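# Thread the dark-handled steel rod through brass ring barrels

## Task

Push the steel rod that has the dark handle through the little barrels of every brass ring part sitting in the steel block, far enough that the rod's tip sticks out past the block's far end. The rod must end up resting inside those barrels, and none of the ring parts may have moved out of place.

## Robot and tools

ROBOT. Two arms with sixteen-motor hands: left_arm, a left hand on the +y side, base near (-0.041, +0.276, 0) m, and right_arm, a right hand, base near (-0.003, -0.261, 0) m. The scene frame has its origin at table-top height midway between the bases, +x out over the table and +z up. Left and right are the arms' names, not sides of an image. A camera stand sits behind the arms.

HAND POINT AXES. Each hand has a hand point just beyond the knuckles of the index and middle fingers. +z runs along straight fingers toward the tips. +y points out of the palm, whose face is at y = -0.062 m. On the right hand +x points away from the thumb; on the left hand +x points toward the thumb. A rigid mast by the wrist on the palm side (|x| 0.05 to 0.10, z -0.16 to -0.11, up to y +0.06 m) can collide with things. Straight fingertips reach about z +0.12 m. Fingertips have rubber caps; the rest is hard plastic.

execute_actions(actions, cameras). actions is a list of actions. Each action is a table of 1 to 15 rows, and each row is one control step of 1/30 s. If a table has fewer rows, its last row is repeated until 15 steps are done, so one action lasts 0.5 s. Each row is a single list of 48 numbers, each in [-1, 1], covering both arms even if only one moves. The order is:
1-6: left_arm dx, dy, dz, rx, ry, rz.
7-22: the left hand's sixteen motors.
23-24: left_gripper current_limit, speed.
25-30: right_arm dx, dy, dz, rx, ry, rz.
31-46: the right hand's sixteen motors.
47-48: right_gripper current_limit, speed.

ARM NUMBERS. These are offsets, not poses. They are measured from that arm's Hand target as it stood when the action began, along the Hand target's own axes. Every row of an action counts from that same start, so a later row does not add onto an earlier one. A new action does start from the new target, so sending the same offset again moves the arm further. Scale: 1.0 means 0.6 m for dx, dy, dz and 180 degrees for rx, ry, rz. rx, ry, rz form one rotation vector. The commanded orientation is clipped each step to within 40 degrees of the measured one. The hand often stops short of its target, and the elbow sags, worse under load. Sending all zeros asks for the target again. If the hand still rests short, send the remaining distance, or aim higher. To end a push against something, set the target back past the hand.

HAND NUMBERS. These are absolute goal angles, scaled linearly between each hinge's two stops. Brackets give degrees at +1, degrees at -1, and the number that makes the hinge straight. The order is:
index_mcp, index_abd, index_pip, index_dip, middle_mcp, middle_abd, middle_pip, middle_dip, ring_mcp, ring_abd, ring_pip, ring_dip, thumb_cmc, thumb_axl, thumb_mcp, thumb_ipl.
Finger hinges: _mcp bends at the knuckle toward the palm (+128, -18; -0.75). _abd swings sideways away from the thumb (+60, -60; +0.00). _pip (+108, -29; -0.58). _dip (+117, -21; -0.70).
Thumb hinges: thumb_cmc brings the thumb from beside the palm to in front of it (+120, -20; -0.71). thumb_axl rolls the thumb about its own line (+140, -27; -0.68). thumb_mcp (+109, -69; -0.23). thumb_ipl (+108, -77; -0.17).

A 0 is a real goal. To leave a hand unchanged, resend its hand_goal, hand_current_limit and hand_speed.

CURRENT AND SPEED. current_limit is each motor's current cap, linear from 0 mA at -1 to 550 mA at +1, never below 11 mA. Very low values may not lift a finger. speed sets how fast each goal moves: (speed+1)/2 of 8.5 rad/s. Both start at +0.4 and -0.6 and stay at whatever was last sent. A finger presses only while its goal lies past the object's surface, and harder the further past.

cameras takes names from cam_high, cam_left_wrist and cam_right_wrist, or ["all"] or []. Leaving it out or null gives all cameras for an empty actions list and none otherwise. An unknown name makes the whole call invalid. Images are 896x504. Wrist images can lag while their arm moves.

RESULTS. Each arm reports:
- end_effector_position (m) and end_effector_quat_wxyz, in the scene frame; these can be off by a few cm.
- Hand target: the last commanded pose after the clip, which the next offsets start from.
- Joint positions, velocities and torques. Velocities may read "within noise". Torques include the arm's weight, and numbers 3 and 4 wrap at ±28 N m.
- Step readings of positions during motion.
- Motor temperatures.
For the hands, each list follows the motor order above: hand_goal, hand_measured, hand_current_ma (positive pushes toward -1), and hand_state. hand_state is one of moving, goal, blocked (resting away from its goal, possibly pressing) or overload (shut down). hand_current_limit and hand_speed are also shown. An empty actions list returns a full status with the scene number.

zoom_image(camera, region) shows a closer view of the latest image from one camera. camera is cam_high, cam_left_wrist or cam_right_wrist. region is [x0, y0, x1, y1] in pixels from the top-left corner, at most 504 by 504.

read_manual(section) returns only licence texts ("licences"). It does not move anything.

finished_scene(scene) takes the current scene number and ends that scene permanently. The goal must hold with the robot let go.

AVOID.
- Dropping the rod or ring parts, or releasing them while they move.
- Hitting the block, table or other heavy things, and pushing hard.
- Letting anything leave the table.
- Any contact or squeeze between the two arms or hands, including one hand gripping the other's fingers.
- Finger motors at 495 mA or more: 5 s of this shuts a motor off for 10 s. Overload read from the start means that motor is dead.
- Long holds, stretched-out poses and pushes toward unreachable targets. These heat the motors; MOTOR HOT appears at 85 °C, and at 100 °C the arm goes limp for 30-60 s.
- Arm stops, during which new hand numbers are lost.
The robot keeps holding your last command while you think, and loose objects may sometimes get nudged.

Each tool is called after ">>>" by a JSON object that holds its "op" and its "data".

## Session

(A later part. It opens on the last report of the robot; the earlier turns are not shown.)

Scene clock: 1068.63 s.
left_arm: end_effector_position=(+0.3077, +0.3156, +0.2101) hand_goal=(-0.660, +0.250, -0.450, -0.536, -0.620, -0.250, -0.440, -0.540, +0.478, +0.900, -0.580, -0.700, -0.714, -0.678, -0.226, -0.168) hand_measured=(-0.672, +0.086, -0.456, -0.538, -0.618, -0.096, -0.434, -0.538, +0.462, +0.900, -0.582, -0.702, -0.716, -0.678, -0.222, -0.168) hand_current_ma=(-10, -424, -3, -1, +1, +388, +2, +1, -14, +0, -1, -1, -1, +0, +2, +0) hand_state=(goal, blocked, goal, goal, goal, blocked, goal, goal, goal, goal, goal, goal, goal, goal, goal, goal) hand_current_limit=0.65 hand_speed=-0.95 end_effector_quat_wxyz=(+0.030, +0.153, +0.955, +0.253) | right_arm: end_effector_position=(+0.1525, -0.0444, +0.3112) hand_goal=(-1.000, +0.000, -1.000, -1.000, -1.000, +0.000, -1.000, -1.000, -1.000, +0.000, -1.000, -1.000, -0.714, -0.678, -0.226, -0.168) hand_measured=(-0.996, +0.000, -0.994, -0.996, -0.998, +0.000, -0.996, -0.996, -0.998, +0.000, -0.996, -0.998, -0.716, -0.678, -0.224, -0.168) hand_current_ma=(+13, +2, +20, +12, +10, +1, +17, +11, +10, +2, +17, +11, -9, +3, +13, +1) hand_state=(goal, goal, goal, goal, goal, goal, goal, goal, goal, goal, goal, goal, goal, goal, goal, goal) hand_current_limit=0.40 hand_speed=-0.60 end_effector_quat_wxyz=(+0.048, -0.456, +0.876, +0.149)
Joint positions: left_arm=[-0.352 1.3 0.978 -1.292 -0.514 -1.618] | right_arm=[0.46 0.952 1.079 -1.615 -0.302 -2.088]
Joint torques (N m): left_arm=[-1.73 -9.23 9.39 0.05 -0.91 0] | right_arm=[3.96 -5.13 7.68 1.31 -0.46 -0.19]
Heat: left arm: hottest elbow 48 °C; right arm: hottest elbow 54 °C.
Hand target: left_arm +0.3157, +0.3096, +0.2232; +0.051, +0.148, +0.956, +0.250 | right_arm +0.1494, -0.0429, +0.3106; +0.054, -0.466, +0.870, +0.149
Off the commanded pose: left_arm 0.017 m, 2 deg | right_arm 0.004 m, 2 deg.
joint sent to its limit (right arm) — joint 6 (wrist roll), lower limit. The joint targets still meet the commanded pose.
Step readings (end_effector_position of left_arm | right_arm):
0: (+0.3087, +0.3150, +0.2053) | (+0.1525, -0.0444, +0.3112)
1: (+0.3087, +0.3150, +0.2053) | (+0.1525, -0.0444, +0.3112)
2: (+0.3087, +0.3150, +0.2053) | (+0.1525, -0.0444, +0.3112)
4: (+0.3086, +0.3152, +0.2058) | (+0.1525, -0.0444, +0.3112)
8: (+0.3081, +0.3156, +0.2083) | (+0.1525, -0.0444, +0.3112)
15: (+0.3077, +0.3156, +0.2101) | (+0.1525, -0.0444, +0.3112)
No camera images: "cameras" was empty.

>>> {"op": "execute_actions", "data": {"actions": [], "cameras": ["cam_high","cam_right_wrist"]}}

>>> {"op": "zoom_image", "data": {"camera": "cam_right_wrist", "region": [612, 65, 648, 86]}}

>>> {"op": "zoom_image", "data": {"camera": "cam_right_wrist", "region": [545, 30, 755, 150]}}

>>> {"op": "zoom_image", "data": {"camera": "cam_high", "region": [528, 218, 576, 252]}}

Scene clock: 1070.67 s.
left_arm: end_effector_position=(+0.3077, +0.3156, +0.2101) hand_goal=(-0.660, +0.250, -0.450, -0.536, -0.620, -0.250, -0.440, -0.540, +0.478, +0.900, -0.580, -0.700, -0.714, -0.678, -0.226, -0.168) hand_measured=(-0.672, +0.086, -0.456, -0.538, -0.618, -0.096, -0.434, -0.538, +0.462, +0.900, -0.582, -0.702, -0.716, -0.678, -0.222, -0.168) hand_current_ma=(-10, -424, -3, -1, +1, +388, +2, +1, -14, +0, -1, -1, -1, +0, +2, +0) hand_state=(goal, blocked, goal, goal, goal, blocked, goal, goal, goal, goal, goal, goal, goal, goal, goal, goal) hand_current_limit=0.65 hand_speed=-0.95 end_effector_quat_wxyz=(+0.030, +0.153, +0.955, +0.253) | right_arm: end_effector_position=(+0.1525, -0.0444, +0.3112) hand_goal=(-1.000, +0.000, -1.000, -1.000, -1.000, +0.000, -1.000, -1.000, -1.000, +0.000, -1.000, -1.000, -0.714, -0.678, -0.226, -0.168) hand_measured=(-0.996, +0.000, -0.994, -0.996, -0.998, +0.000, -0.996, -0.996, -0.998, +0.000, -0.996, -0.998, -0.716, -0.678, -0.224, -0.168) hand_current_ma=(+13, +2, +20, +12, +10, +1, +17, +11, +10, +2, +17, +11, -9, +3, +13, +1) hand_state=(goal, goal, goal, goal, goal, goal, goal, goal, goal, goal, goal, goal, goal, goal, goal, goal) hand_current_limit=0.40 hand_speed=-0.60 end_effector_quat_wxyz=(+0.048, -0.456, +0.876, +0.149)
Joint positions: left_arm=[-0.352 1.3 0.978 -1.292 -0.514 -1.618] | right_arm=[0.46 0.952 1.079 -1.615 -0.302 -2.088]
Joint velocities: within noise
Joint torques (N m): left_arm=[-1.55 -8.7 9.35 0.06 -0.87 0] | right_arm=[2.9 -5.13 7.76 1.62 -0.44 -0.2]
Motor temperatures (°C): left_arm=[27 31 48 24 30 25] | right_arm=[28 23 54 25 24 27]
Heat: left arm: hottest elbow 48 °C; right arm: hottest elbow 54 °C.
Hand target: left_arm +0.3157, +0.3096, +0.2232; +0.051, +0.148, +0.956, +0.250 | right_arm +0.1494, -0.0429, +0.3106; +0.054, -0.466, +0.870, +0.149
Off the commanded pose: left_arm 0.017 m, 2 deg | right_arm 0.004 m, 2 deg.
camera_calibration:
cam_right_wrist: T_world_to_cam=[[-0.086428, 0.938984, 0.332926, -0.0199892], [0.716154, -0.173754, 0.675968, -0.376118], [0.692571, 0.296849, -0.657439, 0.2398], [0, 0, 0, 1]] pos_world=[0.101552, -0.117767, 0.418553]
Images, in order (width x height): cam_high 896x504, cam_right_wrist 896x504.

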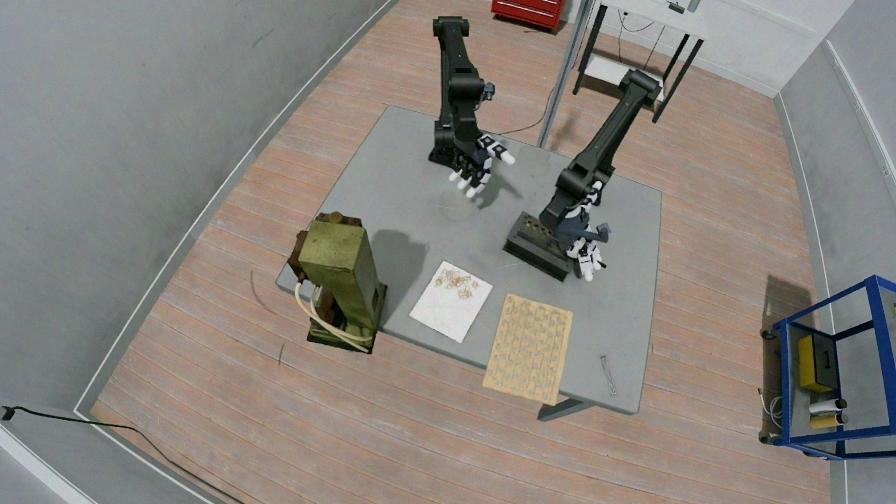

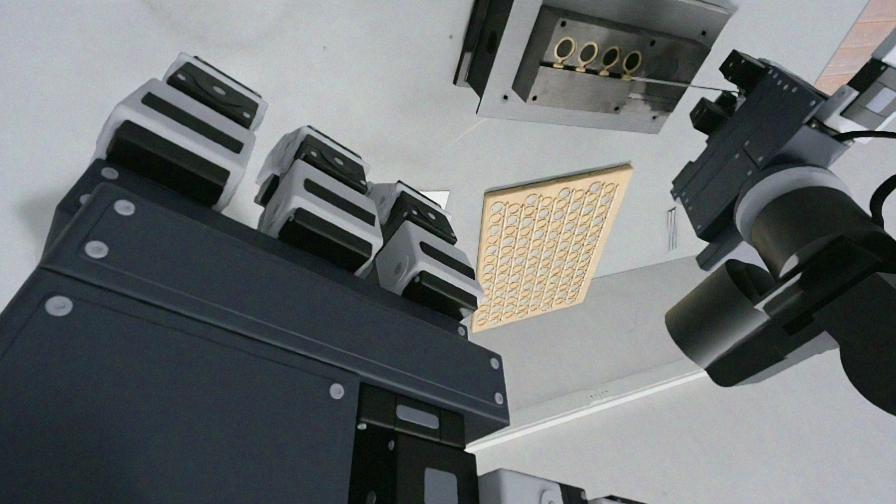

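Scaled by 14.000 from the camera's 896x504 image, which has a finer 1280x720 frame.

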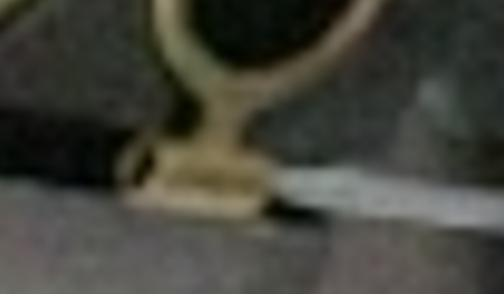

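Scaled by 2.400 from the camera's 896x504 image, which has a finer 1280x720 frame.

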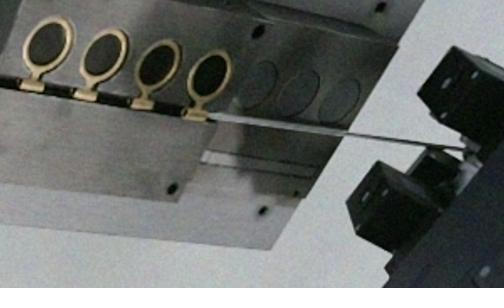

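Scaled by 10.500 from the camera's 896x504 image, which has a finer 1280x720 frame.

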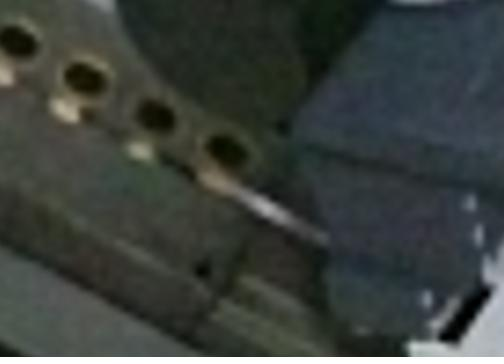

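>>> {"op": "zoom_image", "data": {"camera": "cam_right_wrist", "region": [628, 66, 698, 106]}}

>>> {"op": "zoom_image", "data": {"camera": "cam_right_wrist", "region": [680, 70, 750, 110]}}

Scaled by 7.200 from the camera's 896x504 image, which has a finer 1280x720 frame.

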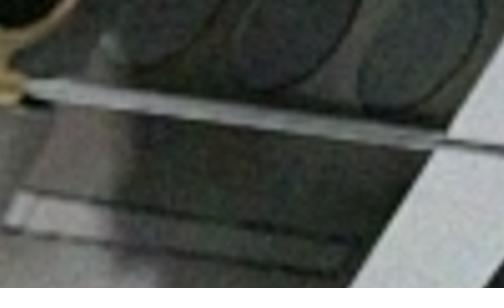

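Scaled by 7.200 from the camera's 896x504 image, which has a finer 1280x720 frame.

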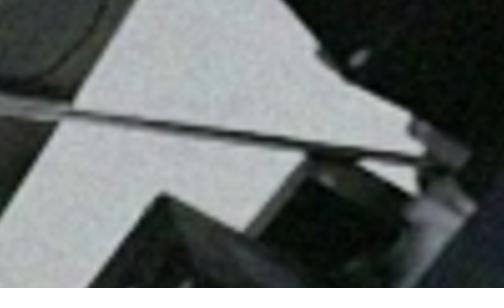

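>>> {"op": "zoom_image", "data": {"camera": "cam_high", "region": [545, 215, 620, 290]}}

>>> {"op": "zoom_image", "data": {"camera": "cam_right_wrist", "region": [600, 40, 760, 130]}}

Scaled by 6.720 from the camera's 896x504 image, which has a finer 1280x720 frame.

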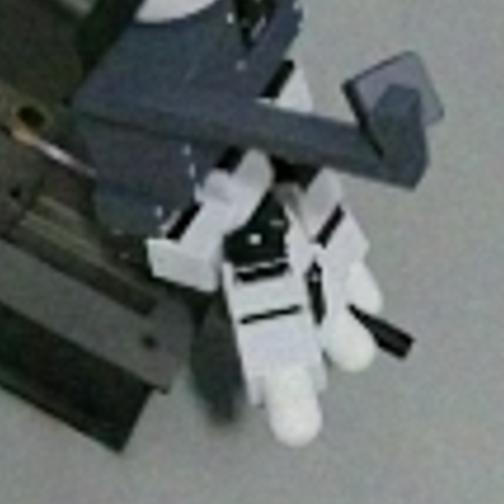

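Scaled by 3.150 from the camera's 896x504 image, which has a finer 1280x720 frame.

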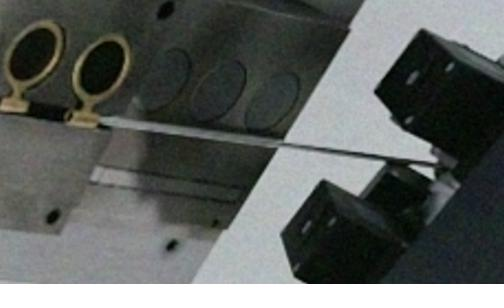

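>>> {"op": "execute_actions", "data": {"actions": [[[-0.0023,0,-0.0038,-0.0041,-0.0024,0.0005,-0.66,0.25,-0.45,-0.535,-0.62,-0.25,-0.44,-0.54,0.479,0.9,-0.58,-0.7,-0.714,-0.678,-0.226,-0.168,0.65,-0.95,0,0,0,0,0,0,-1,0,-1,-1,-1,0,-1,-1,-1,0,-1,-1,-0.714,-0.678,-0.226,-0.168,0.4,-0.6],[-0.00453,0.00013,-0.00759,-0.00817,-0.00482,0.0011,-0.66,0.25,-0.45,-0.535,-0.62,-0.25,-0.44,-0.54,0.479,0.9,-0.58,-0.7,-0.714,-0.678,-0.226,-0.168,0.65,-0.95,0,0,0,0,0,0,-1,0,-1,-1,-1,0,-1,-1,-1,0,-1,-1,-0.714,-0.678,-0.226,-0.168,0.4,-0.6]]], "cameras": ["cam_high","cam_right_wrist"]}}

>>> {"op": "zoom_image", "data": {"camera": "cam_right_wrist", "region": [600, 40, 760, 130]}}

>>> {"op": "zoom_image", "data": {"camera": "cam_high", "region": [545, 215, 620, 290]}}

>>> {"op": "zoom_image", "data": {"camera": "cam_right_wrist", "region": [612, 65, 648, 86]}}

Scene clock: 1077.53 s.
left_arm: end_effector_position=(+0.3091, +0.3126, +0.2142) hand_goal=(-0.660, +0.250, -0.450, -0.536, -0.620, -0.250, -0.440, -0.540, +0.478, +0.900, -0.580, -0.700, -0.714, -0.678, -0.226, -0.168) hand_measured=(-0.672, +0.086, -0.456, -0.538, -0.618, -0.096, -0.434, -0.538, +0.462, +0.900, -0.582, -0.702, -0.716, -0.678, -0.222, -0.168) hand_current_ma=(-10, -424, -3, -1, +1, +388, +2, +1, -14, +0, -1, -1, -1, +0, +2, +0) hand_state=(goal, blocked, goal, goal, goal, blocked, goal, goal, goal, goal, goal, goal, goal, goal, goal, goal) hand_current_limit=0.65 hand_speed=-0.95 end_effector_quat_wxyz=(+0.036, +0.159, +0.950, +0.265) | right_arm: end_effector_position=(+0.1525, -0.0444, +0.3112) hand_goal=(-1.000, +0.000, -1.000, -1.000, -1.000, +0.000, -1.000, -1.000, -1.000, +0.000, -1.000, -1.000, -0.714, -0.678, -0.226, -0.168) hand_measured=(-0.996, +0.000, -0.994, -0.996, -0.998, +0.000, -0.996, -0.996, -0.998, +0.000, -0.996, -0.998, -0.716, -0.678, -0.224, -0.168) hand_current_ma=(+13, +2, +20, +12, +10, +1, +17, +11, +10, +2, +17, +11, -9, +3, +13, +1) hand_state=(goal, goal, goal, goal, goal, goal, goal, goal, goal, goal, goal, goal, goal, goal, goal, goal) hand_current_limit=0.40 hand_speed=-0.60 end_effector_quat_wxyz=(+0.048, -0.456, +0.876, +0.149)
Joint positions: left_arm=[-0.368 1.3 0.978 -1.292 -0.54 -1.622] | right_arm=[0.46 0.952 1.079 -1.615 -0.302 -2.088]
Joint torques (N m): left_arm=[-1.61 -9.29 9.42 0.29 -0.93 -0.04] | right_arm=[2.9 -5.01 7.87 1.35 -0.42 -0.11]
Heat: left arm: hottest elbow 49 °C; right arm: hottest elbow 54 °C.
Hand target: left_arm +0.3175, +0.3067, +0.2272; +0.059, +0.151, +0.952, +0.261 | right_arm +0.1494, -0.0429, +0.3106; +0.054, -0.466, +0.870, +0.149
Off the commanded pose: left_arm 0.017 m, 3 deg | right_arm 0.004 m, 2 deg.
joint sent to its limit (right arm) — joint 6 (wrist roll), lower limit. The joint targets still meet the commanded pose.
Step readings (end_effector_position of left_arm | right_arm):
0: (+0.3077, +0.3156, +0.2101) | (+0.1525, -0.0444, +0.3112)
1: (+0.3077, +0.3155, +0.2101) | (+0.1525, -0.0444, +0.3112)
2: (+0.3079, +0.3157, +0.2106) | (+0.1525, -0.0444, +0.3112)
4: (+0.3083, +0.3157, +0.2123) | (+0.1525, -0.0444, +0.3112)
8: (+0.3090, +0.3133, +0.2138) | (+0.1525, -0.0444, +0.3112)
15: (+0.3091, +0.3126, +0.2142) | (+0.1525, -0.0444, +0.3112)
camera_calibration:
cam_right_wrist: T_world_to_cam=[[-0.086428, 0.938984, 0.332926, -0.0199892], [0.716154, -0.173754, 0.675968, -0.376118], [0.692571, 0.296849, -0.657439, 0.2398], [0, 0, 0, 1]] pos_world=[0.101552, -0.117767, 0.418553]
Images, in order (width x height): cam_high 896x504, cam_right_wrist 896x504.

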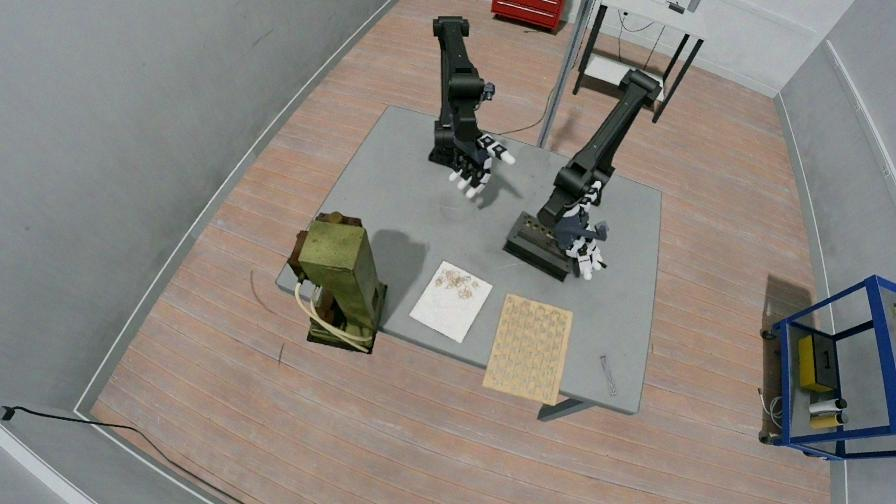

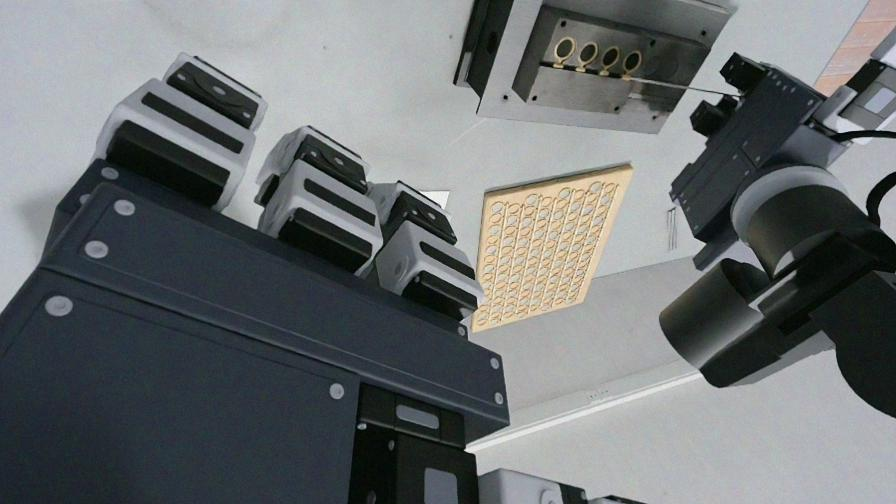

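Scaled by 3.150 from the camera's 896x504 image, which has a finer 1280x720 frame.

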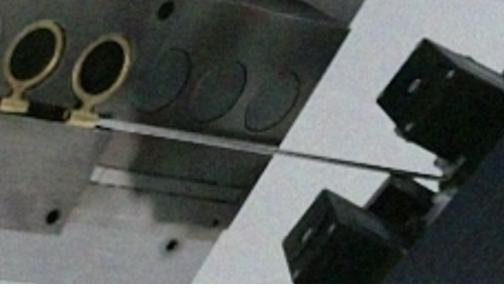

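Scaled by 6.720 from the camera's 896x504 image, which has a finer 1280x720 frame.

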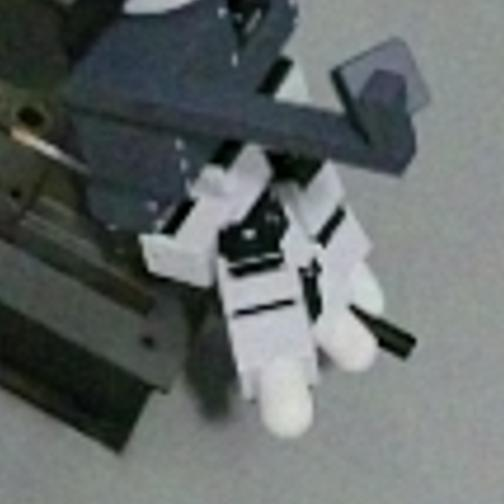

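Scaled by 14.000 from the camera's 896x504 image, which has a finer 1280x720 frame.

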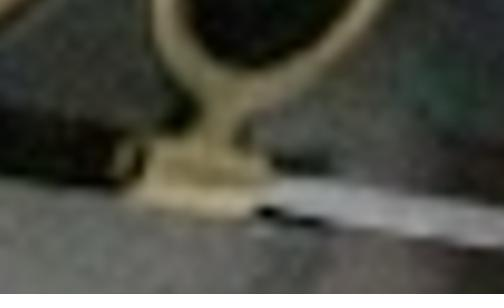

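>>> {"op": "execute_actions", "data": {"actions": [[[-0.0013,-0.0056,-0.0033,0.00013,0.0012,0.0007,-0.66,0.25,-0.45,-0.535,-0.62,-0.25,-0.44,-0.54,0.479,0.9,-0.58,-0.7,-0.714,-0.678,-0.226,-0.168,0.65,-0.95,0,0,0,0,0,0,-1,0,-1,-1,-1,0,-1,-1,-1,0,-1,-1,-0.714,-0.678,-0.226,-0.168,0.4,-0.6],[-0.00259,-0.01131,-0.0067,0.00026,0.00238,0.00142,-0.66,0.25,-0.45,-0.535,-0.62,-0.25,-0.44,-0.54,0.479,0.9,-0.58,-0.7,-0.714,-0.678,-0.226,-0.168,0.65,-0.95,0,0,0,0,0,0,-1,0,-1,-1,-1,0,-1,-1,-1,0,-1,-1,-0.714,-0.678,-0.226,-0.168,0.4,-0.6]]], "cameras": ["cam_high","cam_right_wrist"]}}

>>> {"op": "zoom_image", "data": {"camera": "cam_right_wrist", "region": [600, 40, 760, 130]}}

>>> {"op": "zoom_image", "data": {"camera": "cam_high", "region": [545, 215, 620, 290]}}

>>> {"op": "zoom_image", "data": {"camera": "cam_right_wrist", "region": [590, 50, 667, 94]}}

Scene clock: 1079.77 s.
left_arm: end_effector_position=(+0.3063, +0.3055, +0.2142) hand_goal=(-0.660, +0.250, -0.450, -0.536, -0.620, -0.250, -0.440, -0.540, +0.478, +0.900, -0.580, -0.700, -0.714, -0.678, -0.226, -0.168) hand_measured=(-0.672, +0.086, -0.456, -0.538, -0.618, -0.096, -0.434, -0.538, +0.462, +0.900, -0.582, -0.702, -0.716, -0.678, -0.222, -0.168) hand_current_ma=(-10, -424, -3, -1, +1, +388, +2, +1, -14, +0, -1, -1, -1, +0, +2, +0) hand_state=(goal, blocked, goal, goal, goal, blocked, goal, goal, goal, goal, goal, goal, goal, goal, goal, goal) hand_current_limit=0.65 hand_speed=-0.95 end_effector_quat_wxyz=(+0.039, +0.158, +0.950, +0.265) | right_arm: end_effector_position=(+0.1525, -0.0444, +0.3112) hand_goal=(-1.000, +0.000, -1.000, -1.000, -1.000, +0.000, -1.000, -1.000, -1.000, +0.000, -1.000, -1.000, -0.714, -0.678, -0.226, -0.168) hand_measured=(-0.996, +0.000, -0.994, -0.996, -0.998, +0.000, -0.996, -0.996, -0.998, +0.000, -0.996, -0.998, -0.716, -0.678, -0.224, -0.168) hand_current_ma=(+13, +2, +20, +12, +10, +1, +17, +11, +10, +2, +17, +11, -9, +3, +13, +1) hand_state=(goal, goal, goal, goal, goal, goal, goal, goal, goal, goal, goal, goal, goal, goal, goal, goal) hand_current_limit=0.40 hand_speed=-0.60 end_effector_quat_wxyz=(+0.048, -0.456, +0.876, +0.149)
Joint positions: left_arm=[-0.391 1.3 0.978 -1.299 -0.54 -1.648] | right_arm=[0.46 0.952 1.079 -1.615 -0.302 -2.088]
Joint torques (N m): left_arm=[-1.49 -8.23 10.21 -0.14 -0.86 -0.06] | right_arm=[2.9 -4.42 7.8 1.48 -0.46 -0.18]
Heat: left arm: hottest elbow 49 °C; right arm: hottest elbow 54 °C.
Hand target: left_arm +0.3165, +0.2988, +0.2272; +0.055, +0.152, +0.952, +0.262 | right_arm +0.1494, -0.0429, +0.3106; +0.054, -0.466, +0.870, +0.149
Off the commanded pose: left_arm 0.018 m, 2 deg | right_arm 0.004 m, 2 deg.
joint sent to its limit (right arm) — joint 6 (wrist roll), lower limit. The joint targets still meet the commanded pose.
Step readings (end_effector_position of left_arm | right_arm):
0: (+0.3090, +0.3126, +0.2142) | (+0.1525, -0.0444, +0.3112)
1: (+0.3090, +0.3126, +0.2142) | (+0.1525, -0.0444, +0.3112)
2: (+0.3089, +0.3125, +0.2142) | (+0.1525, -0.0444, +0.3112)
4: (+0.3087, +0.3114, +0.2142) | (+0.1525, -0.0444, +0.3112)
8: (+0.3077, +0.3068, +0.2142) | (+0.1525, -0.0444, +0.3112)
15: (+0.3066, +0.3054, +0.2142) | (+0.1525, -0.0444, +0.3112)
camera_calibration:
cam_right_wrist: T_world_to_cam=[[-0.086428, 0.938984, 0.332926, -0.0199892], [0.716154, -0.173754, 0.675968, -0.376118], [0.692571, 0.296849, -0.657439, 0.2398], [0, 0, 0, 1]] pos_world=[0.101552, -0.117767, 0.418553]
Images, in order (width x height): cam_high 896x504, cam_right_wrist 896x504.

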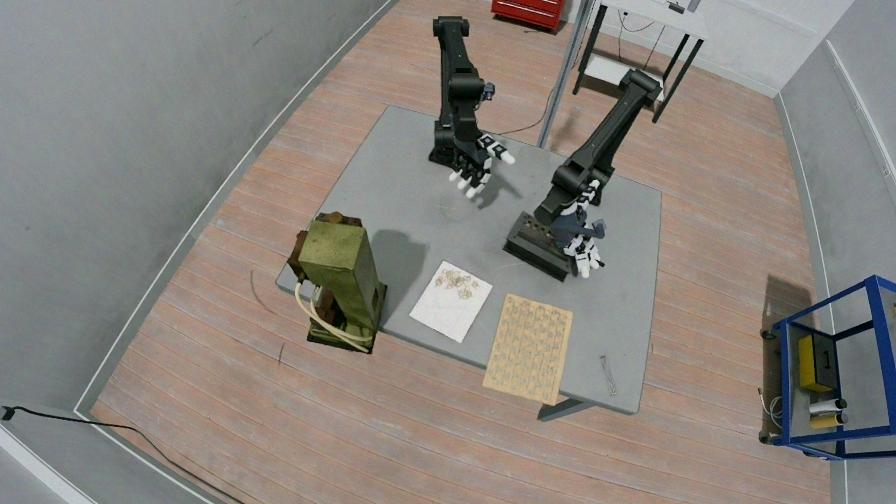

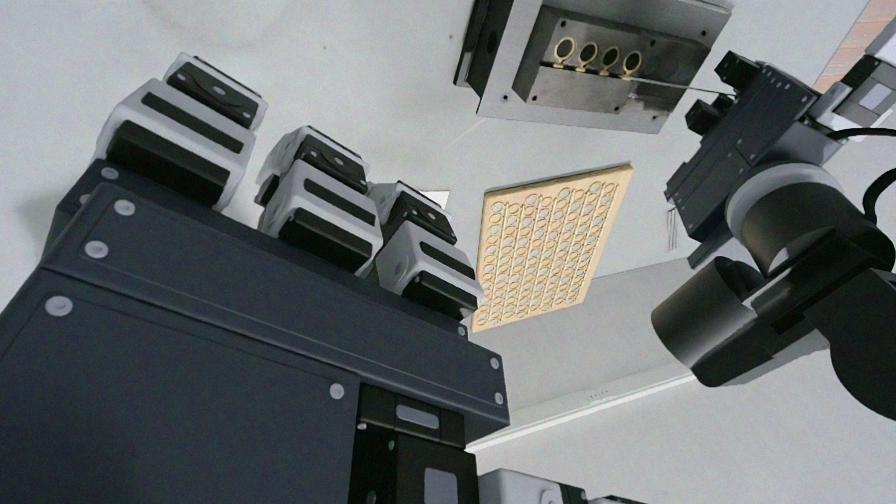

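Scaled by 3.150 from the camera's 896x504 image, which has a finer 1280x720 frame.

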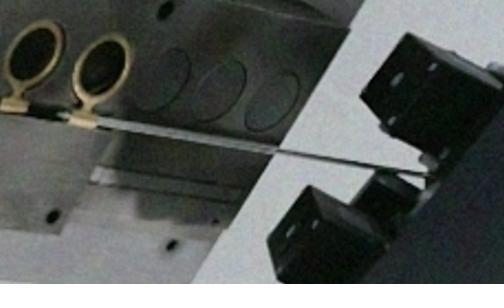

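Scaled by 6.720 from the camera's 896x504 image, which has a finer 1280x720 frame.

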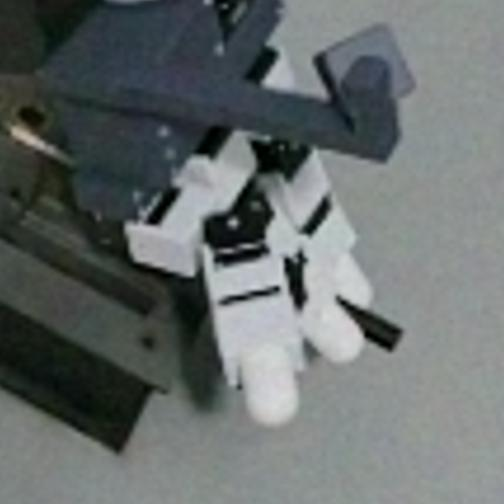

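Scaled by 6.545 from the camera's 896x504 image, which has a finer 1280x720 frame.

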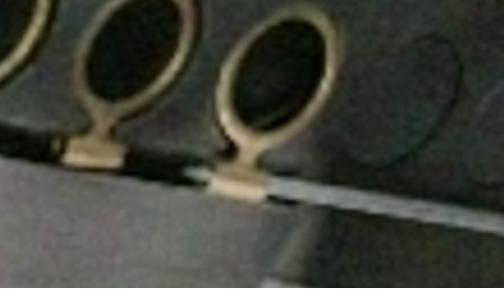

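>>> {"op": "execute_actions", "data": {"actions": [[[-0.0024,-0.0056,-0.0033,-0.00016,-0.0014,-0.00085,-0.66,0.25,-0.45,-0.535,-0.62,-0.25,-0.44,-0.54,0.479,0.9,-0.58,-0.7,-0.714,-0.678,-0.226,-0.168,0.65,-0.95,0,0,0,0,0,0,-1,0,-1,-1,-1,0,-1,-1,-1,0,-1,-1,-0.714,-0.678,-0.226,-0.168,0.4,-0.6],[-0.00491,-0.01116,-0.00652,-0.00032,-0.00285,-0.0017,-0.66,0.25,-0.45,-0.535,-0.62,-0.25,-0.44,-0.54,0.479,0.9,-0.58,-0.7,-0.714,-0.678,-0.226,-0.168,0.65,-0.95,0,0,0,0,0,0,-1,0,-1,-1,-1,0,-1,-1,-1,0,-1,-1,-0.714,-0.678,-0.226,-0.168,0.4,-0.6]]], "cameras": ["cam_high","cam_right_wrist"]}}

>>> {"op": "zoom_image", "data": {"camera": "cam_right_wrist", "region": [600, 40, 760, 130]}}

>>> {"op": "zoom_image", "data": {"camera": "cam_right_wrist", "region": [575, 45, 652, 89]}}

>>> {"op": "zoom_image", "data": {"camera": "cam_high", "region": [528, 218, 576, 252]}}

Scene clock: 1081.87 s.
left_arm: end_effector_position=(+0.3064, +0.2975, +0.2164) hand_goal=(-0.660, +0.250, -0.450, -0.536, -0.620, -0.250, -0.440, -0.540, +0.478, +0.900, -0.580, -0.700, -0.714, -0.678, -0.226, -0.168) hand_measured=(-0.672, +0.086, -0.456, -0.538, -0.618, -0.096, -0.434, -0.538, +0.462, +0.900, -0.582, -0.702, -0.716, -0.678, -0.222, -0.168) hand_current_ma=(-10, -424, -3, -1, +1, +388, +2, +1, -14, +0, -1, -1, -1, +0, +2, +0) hand_state=(goal, blocked, goal, goal, goal, blocked, goal, goal, goal, goal, goal, goal, goal, goal, goal, goal) hand_current_limit=0.65 hand_speed=-0.95 end_effector_quat_wxyz=(+0.047, +0.156, +0.951, +0.264) | right_arm: end_effector_position=(+0.1525, -0.0444, +0.3112) hand_goal=(-1.000, +0.000, -1.000, -1.000, -1.000, +0.000, -1.000, -1.000, -1.000, +0.000, -1.000, -1.000, -0.714, -0.678, -0.226, -0.168) hand_measured=(-0.996, +0.000, -0.994, -0.996, -0.998, +0.000, -0.996, -0.996, -0.998, +0.000, -0.996, -0.998, -0.716, -0.678, -0.224, -0.168) hand_current_ma=(+13, +2, +20, +12, +10, +1, +17, +11, +10, +2, +17, +11, -9, +3, +13, +1) hand_state=(goal, goal, goal, goal, goal, goal, goal, goal, goal, goal, goal, goal, goal, goal, goal, goal) hand_current_limit=0.40 hand_speed=-0.60 end_effector_quat_wxyz=(+0.048, -0.456, +0.876, +0.149)
Joint positions: left_arm=[-0.413 1.3 0.985 -1.301 -0.54 -1.673] | right_arm=[0.46 0.952 1.079 -1.615 -0.302 -2.088]
Joint torques (N m): left_arm=[-2.08 -7.36 10.15 -0.1 -0.93 -0.02] | right_arm=[3.78 -5.54 7.95 1.52 -0.5 -0.12]
Heat: left arm: hottest elbow 49 °C; right arm: hottest elbow 54 °C.
Hand target: left_arm +0.3168, +0.2905, +0.2272; +0.060, +0.151, +0.952, +0.261 | right_arm +0.1494, -0.0429, +0.3106; +0.054, -0.466, +0.870, +0.149
Off the commanded pose: left_arm 0.017 m, 2 deg | right_arm 0.004 m, 2 deg.
joint sent to its limit (right arm) — joint 6 (wrist roll), lower limit. The joint targets still meet the commanded pose.
Step readings (end_effector_position of left_arm | right_arm):
0: (+0.3063, +0.3055, +0.2142) | (+0.1525, -0.0444, +0.3112)
1: (+0.3063, +0.3055, +0.2142) | (+0.1525, -0.0444, +0.3112)
2: (+0.3062, +0.3052, +0.2142) | (+0.1525, -0.0444, +0.3112)
4: (+0.3060, +0.3042, +0.2146) | (+0.1525, -0.0444, +0.3112)
8: (+0.3065, +0.2992, +0.2157) | (+0.1525, -0.0444, +0.3112)
15: (+0.3066, +0.2974, +0.2164) | (+0.1525, -0.0444, +0.3112)
camera_calibration:
cam_right_wrist: T_world_to_cam=[[-0.086428, 0.938984, 0.332926, -0.0199892], [0.716154, -0.173754, 0.675968, -0.376118], [0.692571, 0.296849, -0.657439, 0.2398], [0, 0, 0, 1]] pos_world=[0.101552, -0.117767, 0.418553]
Images, in order (width x height): cam_high 896x504, cam_right_wrist 896x504.

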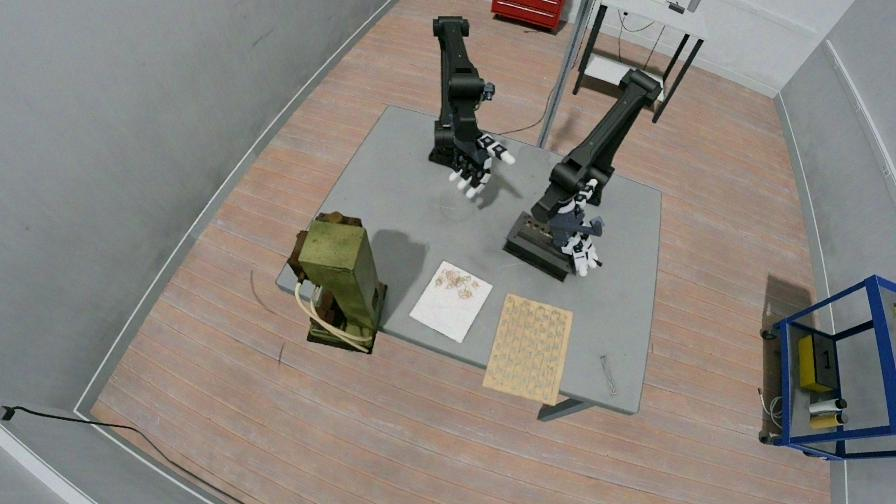

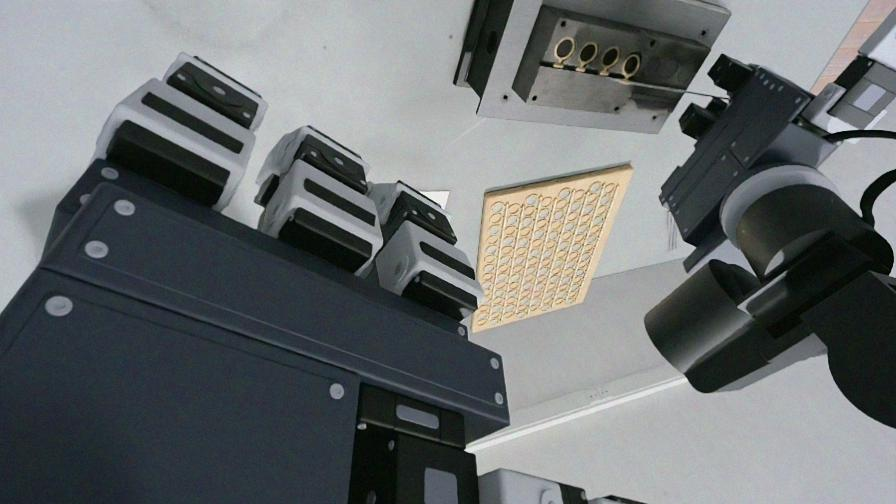

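Scaled by 3.150 from the camera's 896x504 image, which has a finer 1280x720 frame.

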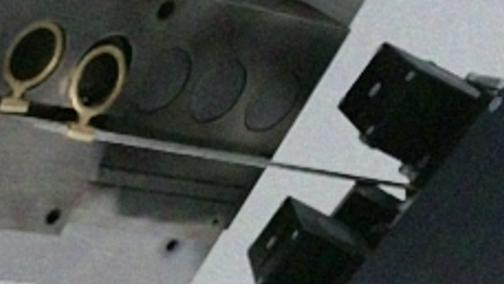

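Scaled by 6.545 from the camera's 896x504 image, which has a finer 1280x720 frame.

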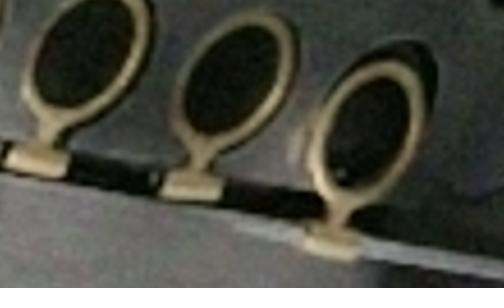

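Scaled by 10.500 from the camera's 896x504 image, which has a finer 1280x720 frame.

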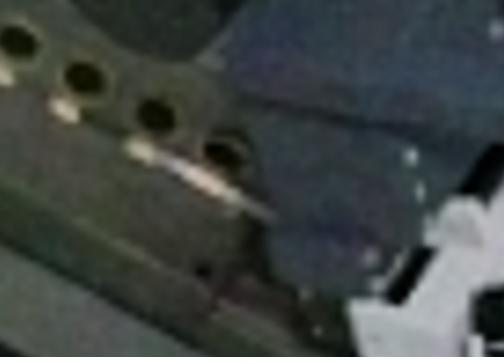

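>>> {"op": "execute_actions", "data": {"actions": [[[0.0051,-0.0055,0.0082,0.0006,0.0057,0.0034,-0.66,0.25,-0.45,-0.535,-0.62,-0.25,-0.44,-0.54,0.479,0.9,-0.58,-0.7,-0.714,-0.678,-0.226,-0.168,0.65,-0.95,0,0,0,0,0,0,-1,0,-1,-1,-1,0,-1,-1,-1,0,-1,-1,-0.714,-0.678,-0.226,-0.168,0.4,-0.6],[0.0103,-0.01092,0.01641,0.00126,0.0114,0.00686,-0.66,0.25,-0.45,-0.535,-0.62,-0.25,-0.44,-0.54,0.479,0.9,-0.58,-0.7,-0.714,-0.678,-0.226,-0.168,0.65,-0.95,0,0,0,0,0,0,-1,0,-1,-1,-1,0,-1,-1,-1,0,-1,-1,-0.714,-0.678,-0.226,-0.168,0.4,-0.6]]], "cameras": ["cam_high","cam_right_wrist"]}}

>>> {"op": "zoom_image", "data": {"camera": "cam_right_wrist", "region": [600, 40, 760, 130]}}

>>> {"op": "zoom_image", "data": {"camera": "cam_right_wrist", "region": [575, 45, 652, 89]}}

>>> {"op": "zoom_image", "data": {"camera": "cam_high", "region": [528, 218, 576, 252]}}

Scene clock: 1085.87 s.
left_arm: end_effector_position=(+0.3060, +0.2970, +0.2126) hand_goal=(-0.660, +0.250, -0.450, -0.536, -0.620, -0.250, -0.440, -0.540, +0.478, +0.900, -0.580, -0.700, -0.714, -0.678, -0.226, -0.168) hand_measured=(-0.672, +0.086, -0.456, -0.538, -0.618, -0.096, -0.434, -0.538, +0.462, +0.900, -0.582, -0.702, -0.716, -0.678, -0.222, -0.168) hand_current_ma=(-10, -424, -3, -1, +1, +388, +2, +1, -14, +0, -1, -1, -1, +0, +2, +0) hand_state=(goal, blocked, goal, goal, goal, blocked, goal, goal, goal, goal, goal, goal, goal, goal, goal, goal) hand_current_limit=0.65 hand_speed=-0.95 end_effector_quat_wxyz=(+0.038, +0.158, +0.951, +0.264) | right_arm: end_effector_position=(+0.1525, -0.0444, +0.3112) hand_goal=(-1.000, +0.000, -1.000, -1.000, -1.000, +0.000, -1.000, -1.000, -1.000, +0.000, -1.000, -1.000, -0.714, -0.678, -0.226, -0.168) hand_measured=(-0.996, +0.000, -0.994, -0.996, -0.998, +0.000, -0.996, -0.996, -0.998, +0.000, -0.996, -0.998, -0.716, -0.678, -0.224, -0.168) hand_current_ma=(+13, +2, +20, +12, +10, +1, +17, +11, +10, +2, +17, +11, -9, +3, +13, +1) hand_state=(goal, goal, goal, goal, goal, goal, goal, goal, goal, goal, goal, goal, goal, goal, goal, goal) hand_current_limit=0.40 hand_speed=-0.60 end_effector_quat_wxyz=(+0.048, -0.456, +0.876, +0.149)
Joint positions: left_arm=[-0.413 1.313 0.985 -1.308 -0.537 -1.674] | right_arm=[0.46 0.952 1.079 -1.615 -0.302 -2.088]
Joint torques (N m): left_arm=[-1.85 -7.12 8.57 -0.21 -0.72 -0.03] | right_arm=[3.31 -4.78 7.98 1.46 -0.45 -0.13]
Heat: left arm: hottest elbow 50 °C; right arm: hottest elbow 54 °C.
Hand target: left_arm +0.3112, +0.2918, +0.2152; +0.040, +0.156, +0.951, +0.263 | right_arm +0.1494, -0.0429, +0.3106; +0.054, -0.466, +0.870, +0.149
Off the commanded pose: left_arm 0.008 m, 0 deg | right_arm 0.004 m, 2 deg.
joint sent to its limit (right arm) — joint 6 (wrist roll), lower limit. The joint targets still meet the commanded pose.
Step readings (end_effector_position of left_arm | right_arm):
0: (+0.3063, +0.2975, +0.2164) | (+0.1525, -0.0444, +0.3112)
1: (+0.3063, +0.2975, +0.2164) | (+0.1525, -0.0444, +0.3112)
2: (+0.3063, +0.2975, +0.2164) | (+0.1525, -0.0444, +0.3112)
4: (+0.3060, +0.2975, +0.2163) | (+0.1525, -0.0444, +0.3112)
8: (+0.3058, +0.2971, +0.2141) | (+0.1525, -0.0444, +0.3112)
15: (+0.3060, +0.2970, +0.2126) | (+0.1525, -0.0444, +0.3112)
camera_calibration:
cam_right_wrist: T_world_to_cam=[[-0.086428, 0.938984, 0.332926, -0.0199892], [0.716154, -0.173754, 0.675968, -0.376118], [0.692571, 0.296849, -0.657439, 0.2398], [0, 0, 0, 1]] pos_world=[0.101552, -0.117767, 0.418553]
Images, in order (width x height): cam_high 896x504, cam_right_wrist 896x504.

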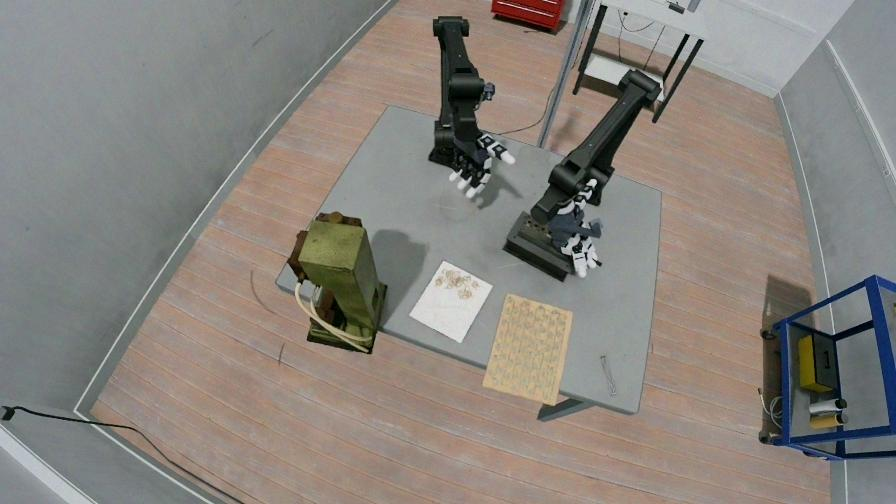

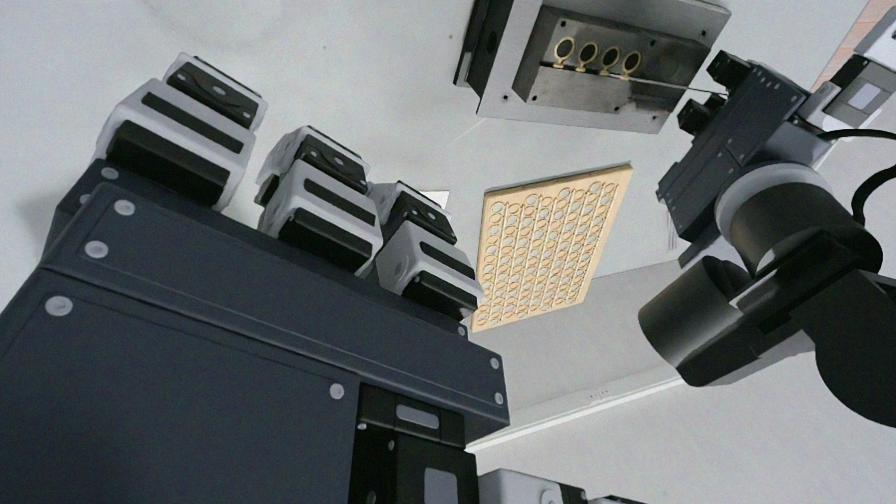

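Scaled by 3.150 from the camera's 896x504 image, which has a finer 1280x720 frame.

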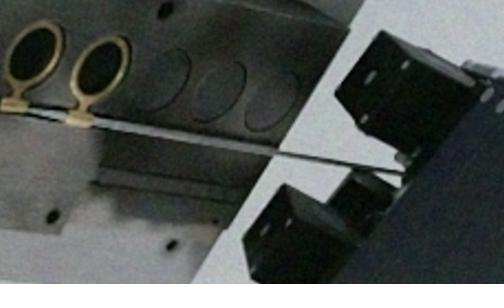

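Scaled by 6.545 from the camera's 896x504 image, which has a finer 1280x720 frame.

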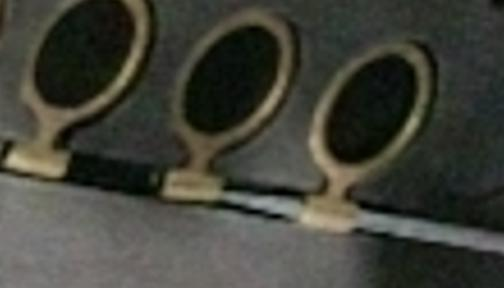

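Scaled by 10.500 from the camera's 896x504 image, which has a finer 1280x720 frame.

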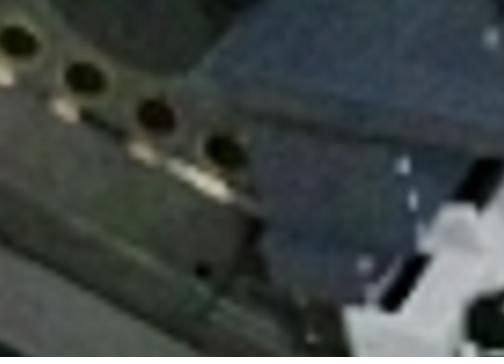

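>>> {"op": "zoom_image", "data": {"camera": "cam_high", "region": [535, 215, 610, 290]}}

>>> {"op": "zoom_image", "data": {"camera": "cam_right_wrist", "region": [628, 66, 698, 106]}}

>>> {"op": "zoom_image", "data": {"camera": "cam_right_wrist", "region": [592, 60, 640, 88]}}

Scaled by 6.720 from the camera's 896x504 image, which has a finer 1280x720 frame.

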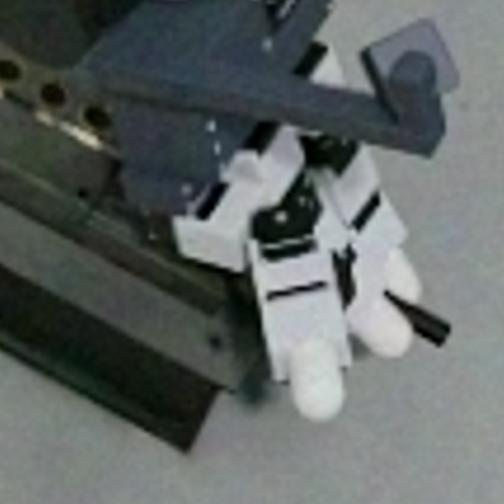

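Scaled by 7.200 from the camera's 896x504 image, which has a finer 1280x720 frame.

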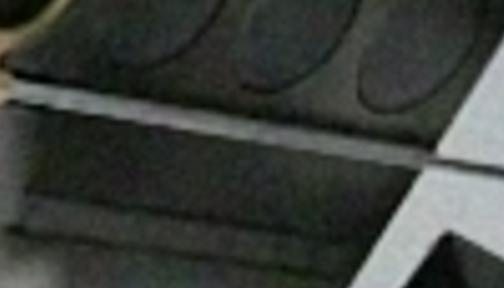

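Scaled by 10.500 from the camera's 896x504 image, which has a finer 1280x720 frame.

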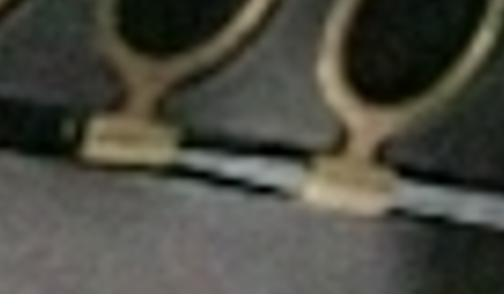

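>>> {"op": "execute_actions", "data": {"actions": [[[0.0002,-0.0034,0.0057,0.00037,0.0033,0.002,-0.66,0.25,-0.45,-0.535,-0.62,-0.25,-0.44,-0.54,0.479,0.9,-0.58,-0.7,-0.714,-0.678,-0.226,-0.168,0.65,-0.95,0,0,0,0,0,0,-1,0,-1,-1,-1,0,-1,-1,-1,0,-1,-1,-0.714,-0.678,-0.226,-0.168,0.4,-0.6]]], "cameras": ["cam_high","cam_right_wrist"]}}

>>> {"op": "zoom_image", "data": {"camera": "cam_right_wrist", "region": [592, 60, 640, 88]}}

>>> {"op": "zoom_image", "data": {"camera": "cam_right_wrist", "region": [628, 66, 698, 106]}}

>>> {"op": "zoom_image", "data": {"camera": "cam_high", "region": [528, 218, 576, 252]}}

Scene clock: 1089.33 s.
left_arm: end_effector_position=(+0.3064, +0.2965, +0.2099) hand_goal=(-0.660, +0.250, -0.450, -0.536, -0.620, -0.250, -0.440, -0.540, +0.478, +0.900, -0.580, -0.700, -0.714, -0.678, -0.226, -0.168) hand_measured=(-0.672, +0.086, -0.456, -0.538, -0.618, -0.096, -0.434, -0.538, +0.462, +0.900, -0.582, -0.702, -0.716, -0.678, -0.222, -0.168) hand_current_ma=(-10, -424, -3, -1, +1, +388, +2, +1, -14, +0, -1, -1, -1, +0, +2, +0) hand_state=(goal, blocked, goal, goal, goal, blocked, goal, goal, goal, goal, goal, goal, goal, goal, goal, goal) hand_current_limit=0.65 hand_speed=-0.95 end_effector_quat_wxyz=(+0.034, +0.159, +0.951, +0.264) | right_arm: end_effector_position=(+0.1525, -0.0444, +0.3112) hand_goal=(-1.000, +0.000, -1.000, -1.000, -1.000, +0.000, -1.000, -1.000, -1.000, +0.000, -1.000, -1.000, -0.714, -0.678, -0.226, -0.168) hand_measured=(-0.996, +0.000, -0.994, -0.996, -0.998, +0.000, -0.996, -0.996, -0.998, +0.000, -0.996, -0.998, -0.716, -0.678, -0.224, -0.168) hand_current_ma=(+13, +2, +20, +12, +10, +1, +17, +11, +10, +2, +17, +11, -9, +3, +13, +1) hand_state=(goal, goal, goal, goal, goal, goal, goal, goal, goal, goal, goal, goal, goal, goal, goal, goal) hand_current_limit=0.40 hand_speed=-0.60 end_effector_quat_wxyz=(+0.048, -0.456, +0.876, +0.149)
Joint positions: left_arm=[-0.413 1.321 0.985 -1.308 -0.535 -1.674] | right_arm=[0.46 0.952 1.079 -1.615 -0.302 -2.088]
Joint torques (N m): left_arm=[-1.14 -7.94 8.42 -0.28 -0.72 -0.01] | right_arm=[3.02 -5.6 7.76 1.37 -0.46 -0.22]
Heat: left arm: hottest elbow 51 °C; right arm: hottest elbow 54 °C.
Hand target: left_arm +0.3110, +0.2918, +0.2113; +0.034, +0.158, +0.951, +0.263 | right_arm +0.1494, -0.0429, +0.3106; +0.054, -0.466, +0.870, +0.149
Off the commanded pose: left_arm 0.007 m, 0 deg | right_arm 0.004 m, 2 deg.
joint sent to its limit (right arm) — joint 6 (wrist roll), lower limit. The joint targets still meet the commanded pose.
Step readings (end_effector_position of left_arm | right_arm):
0: (+0.3060, +0.2970, +0.2126) | (+0.1525, -0.0444, +0.3112)
1: (+0.3060, +0.2970, +0.2126) | (+0.1525, -0.0444, +0.3112)
2: (+0.3059, +0.2969, +0.2125) | (+0.1525, -0.0444, +0.3112)
4: (+0.3060, +0.2968, +0.2121) | (+0.1525, -0.0444, +0.3112)
8: (+0.3063, +0.2965, +0.2104) | (+0.1525, -0.0444, +0.3112)
15: (+0.3064, +0.2965, +0.2099) | (+0.1525, -0.0444, +0.3112)
camera_calibration:
cam_right_wrist: T_world_to_cam=[[-0.086428, 0.938984, 0.332926, -0.0199892], [0.716154, -0.173754, 0.675968, -0.376118], [0.692571, 0.296849, -0.657439, 0.2398], [0, 0, 0, 1]] pos_world=[0.101552, -0.117767, 0.418553]
Images, in order (width x height): cam_high 896x504, cam_right_wrist 896x504.

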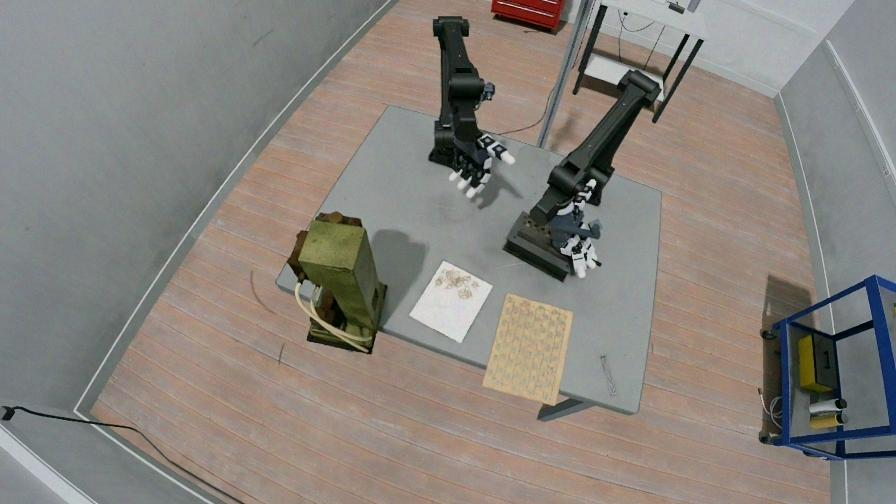

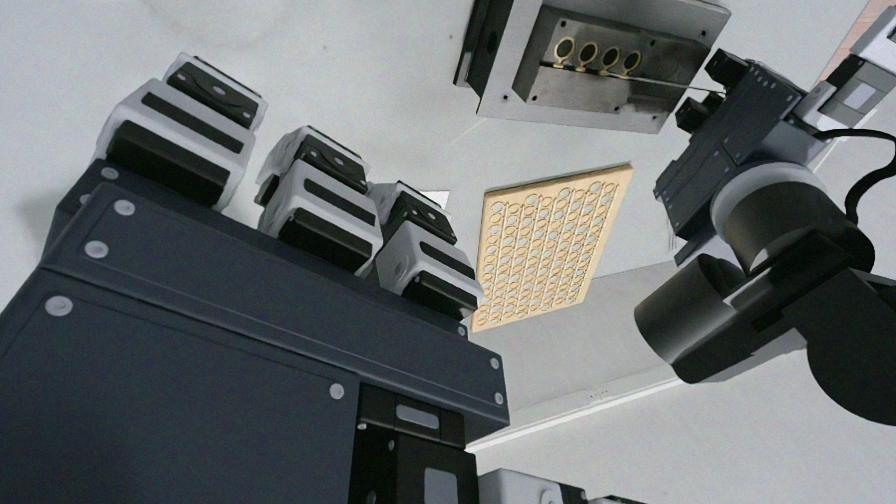

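Scaled by 10.500 from the camera's 896x504 image, which has a finer 1280x720 frame.

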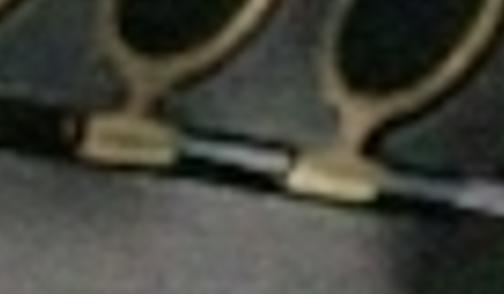

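Scaled by 7.200 from the camera's 896x504 image, which has a finer 1280x720 frame.

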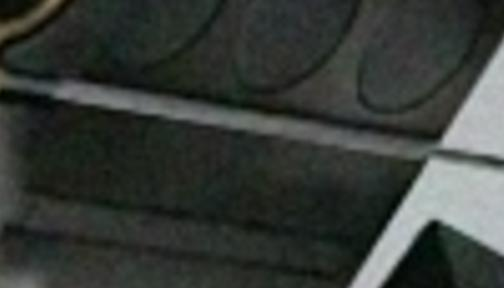

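Scaled by 10.500 from the camera's 896x504 image, which has a finer 1280x720 frame.

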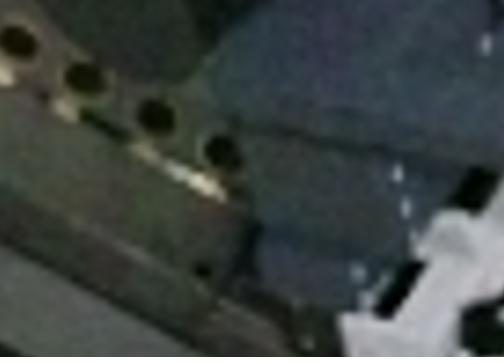

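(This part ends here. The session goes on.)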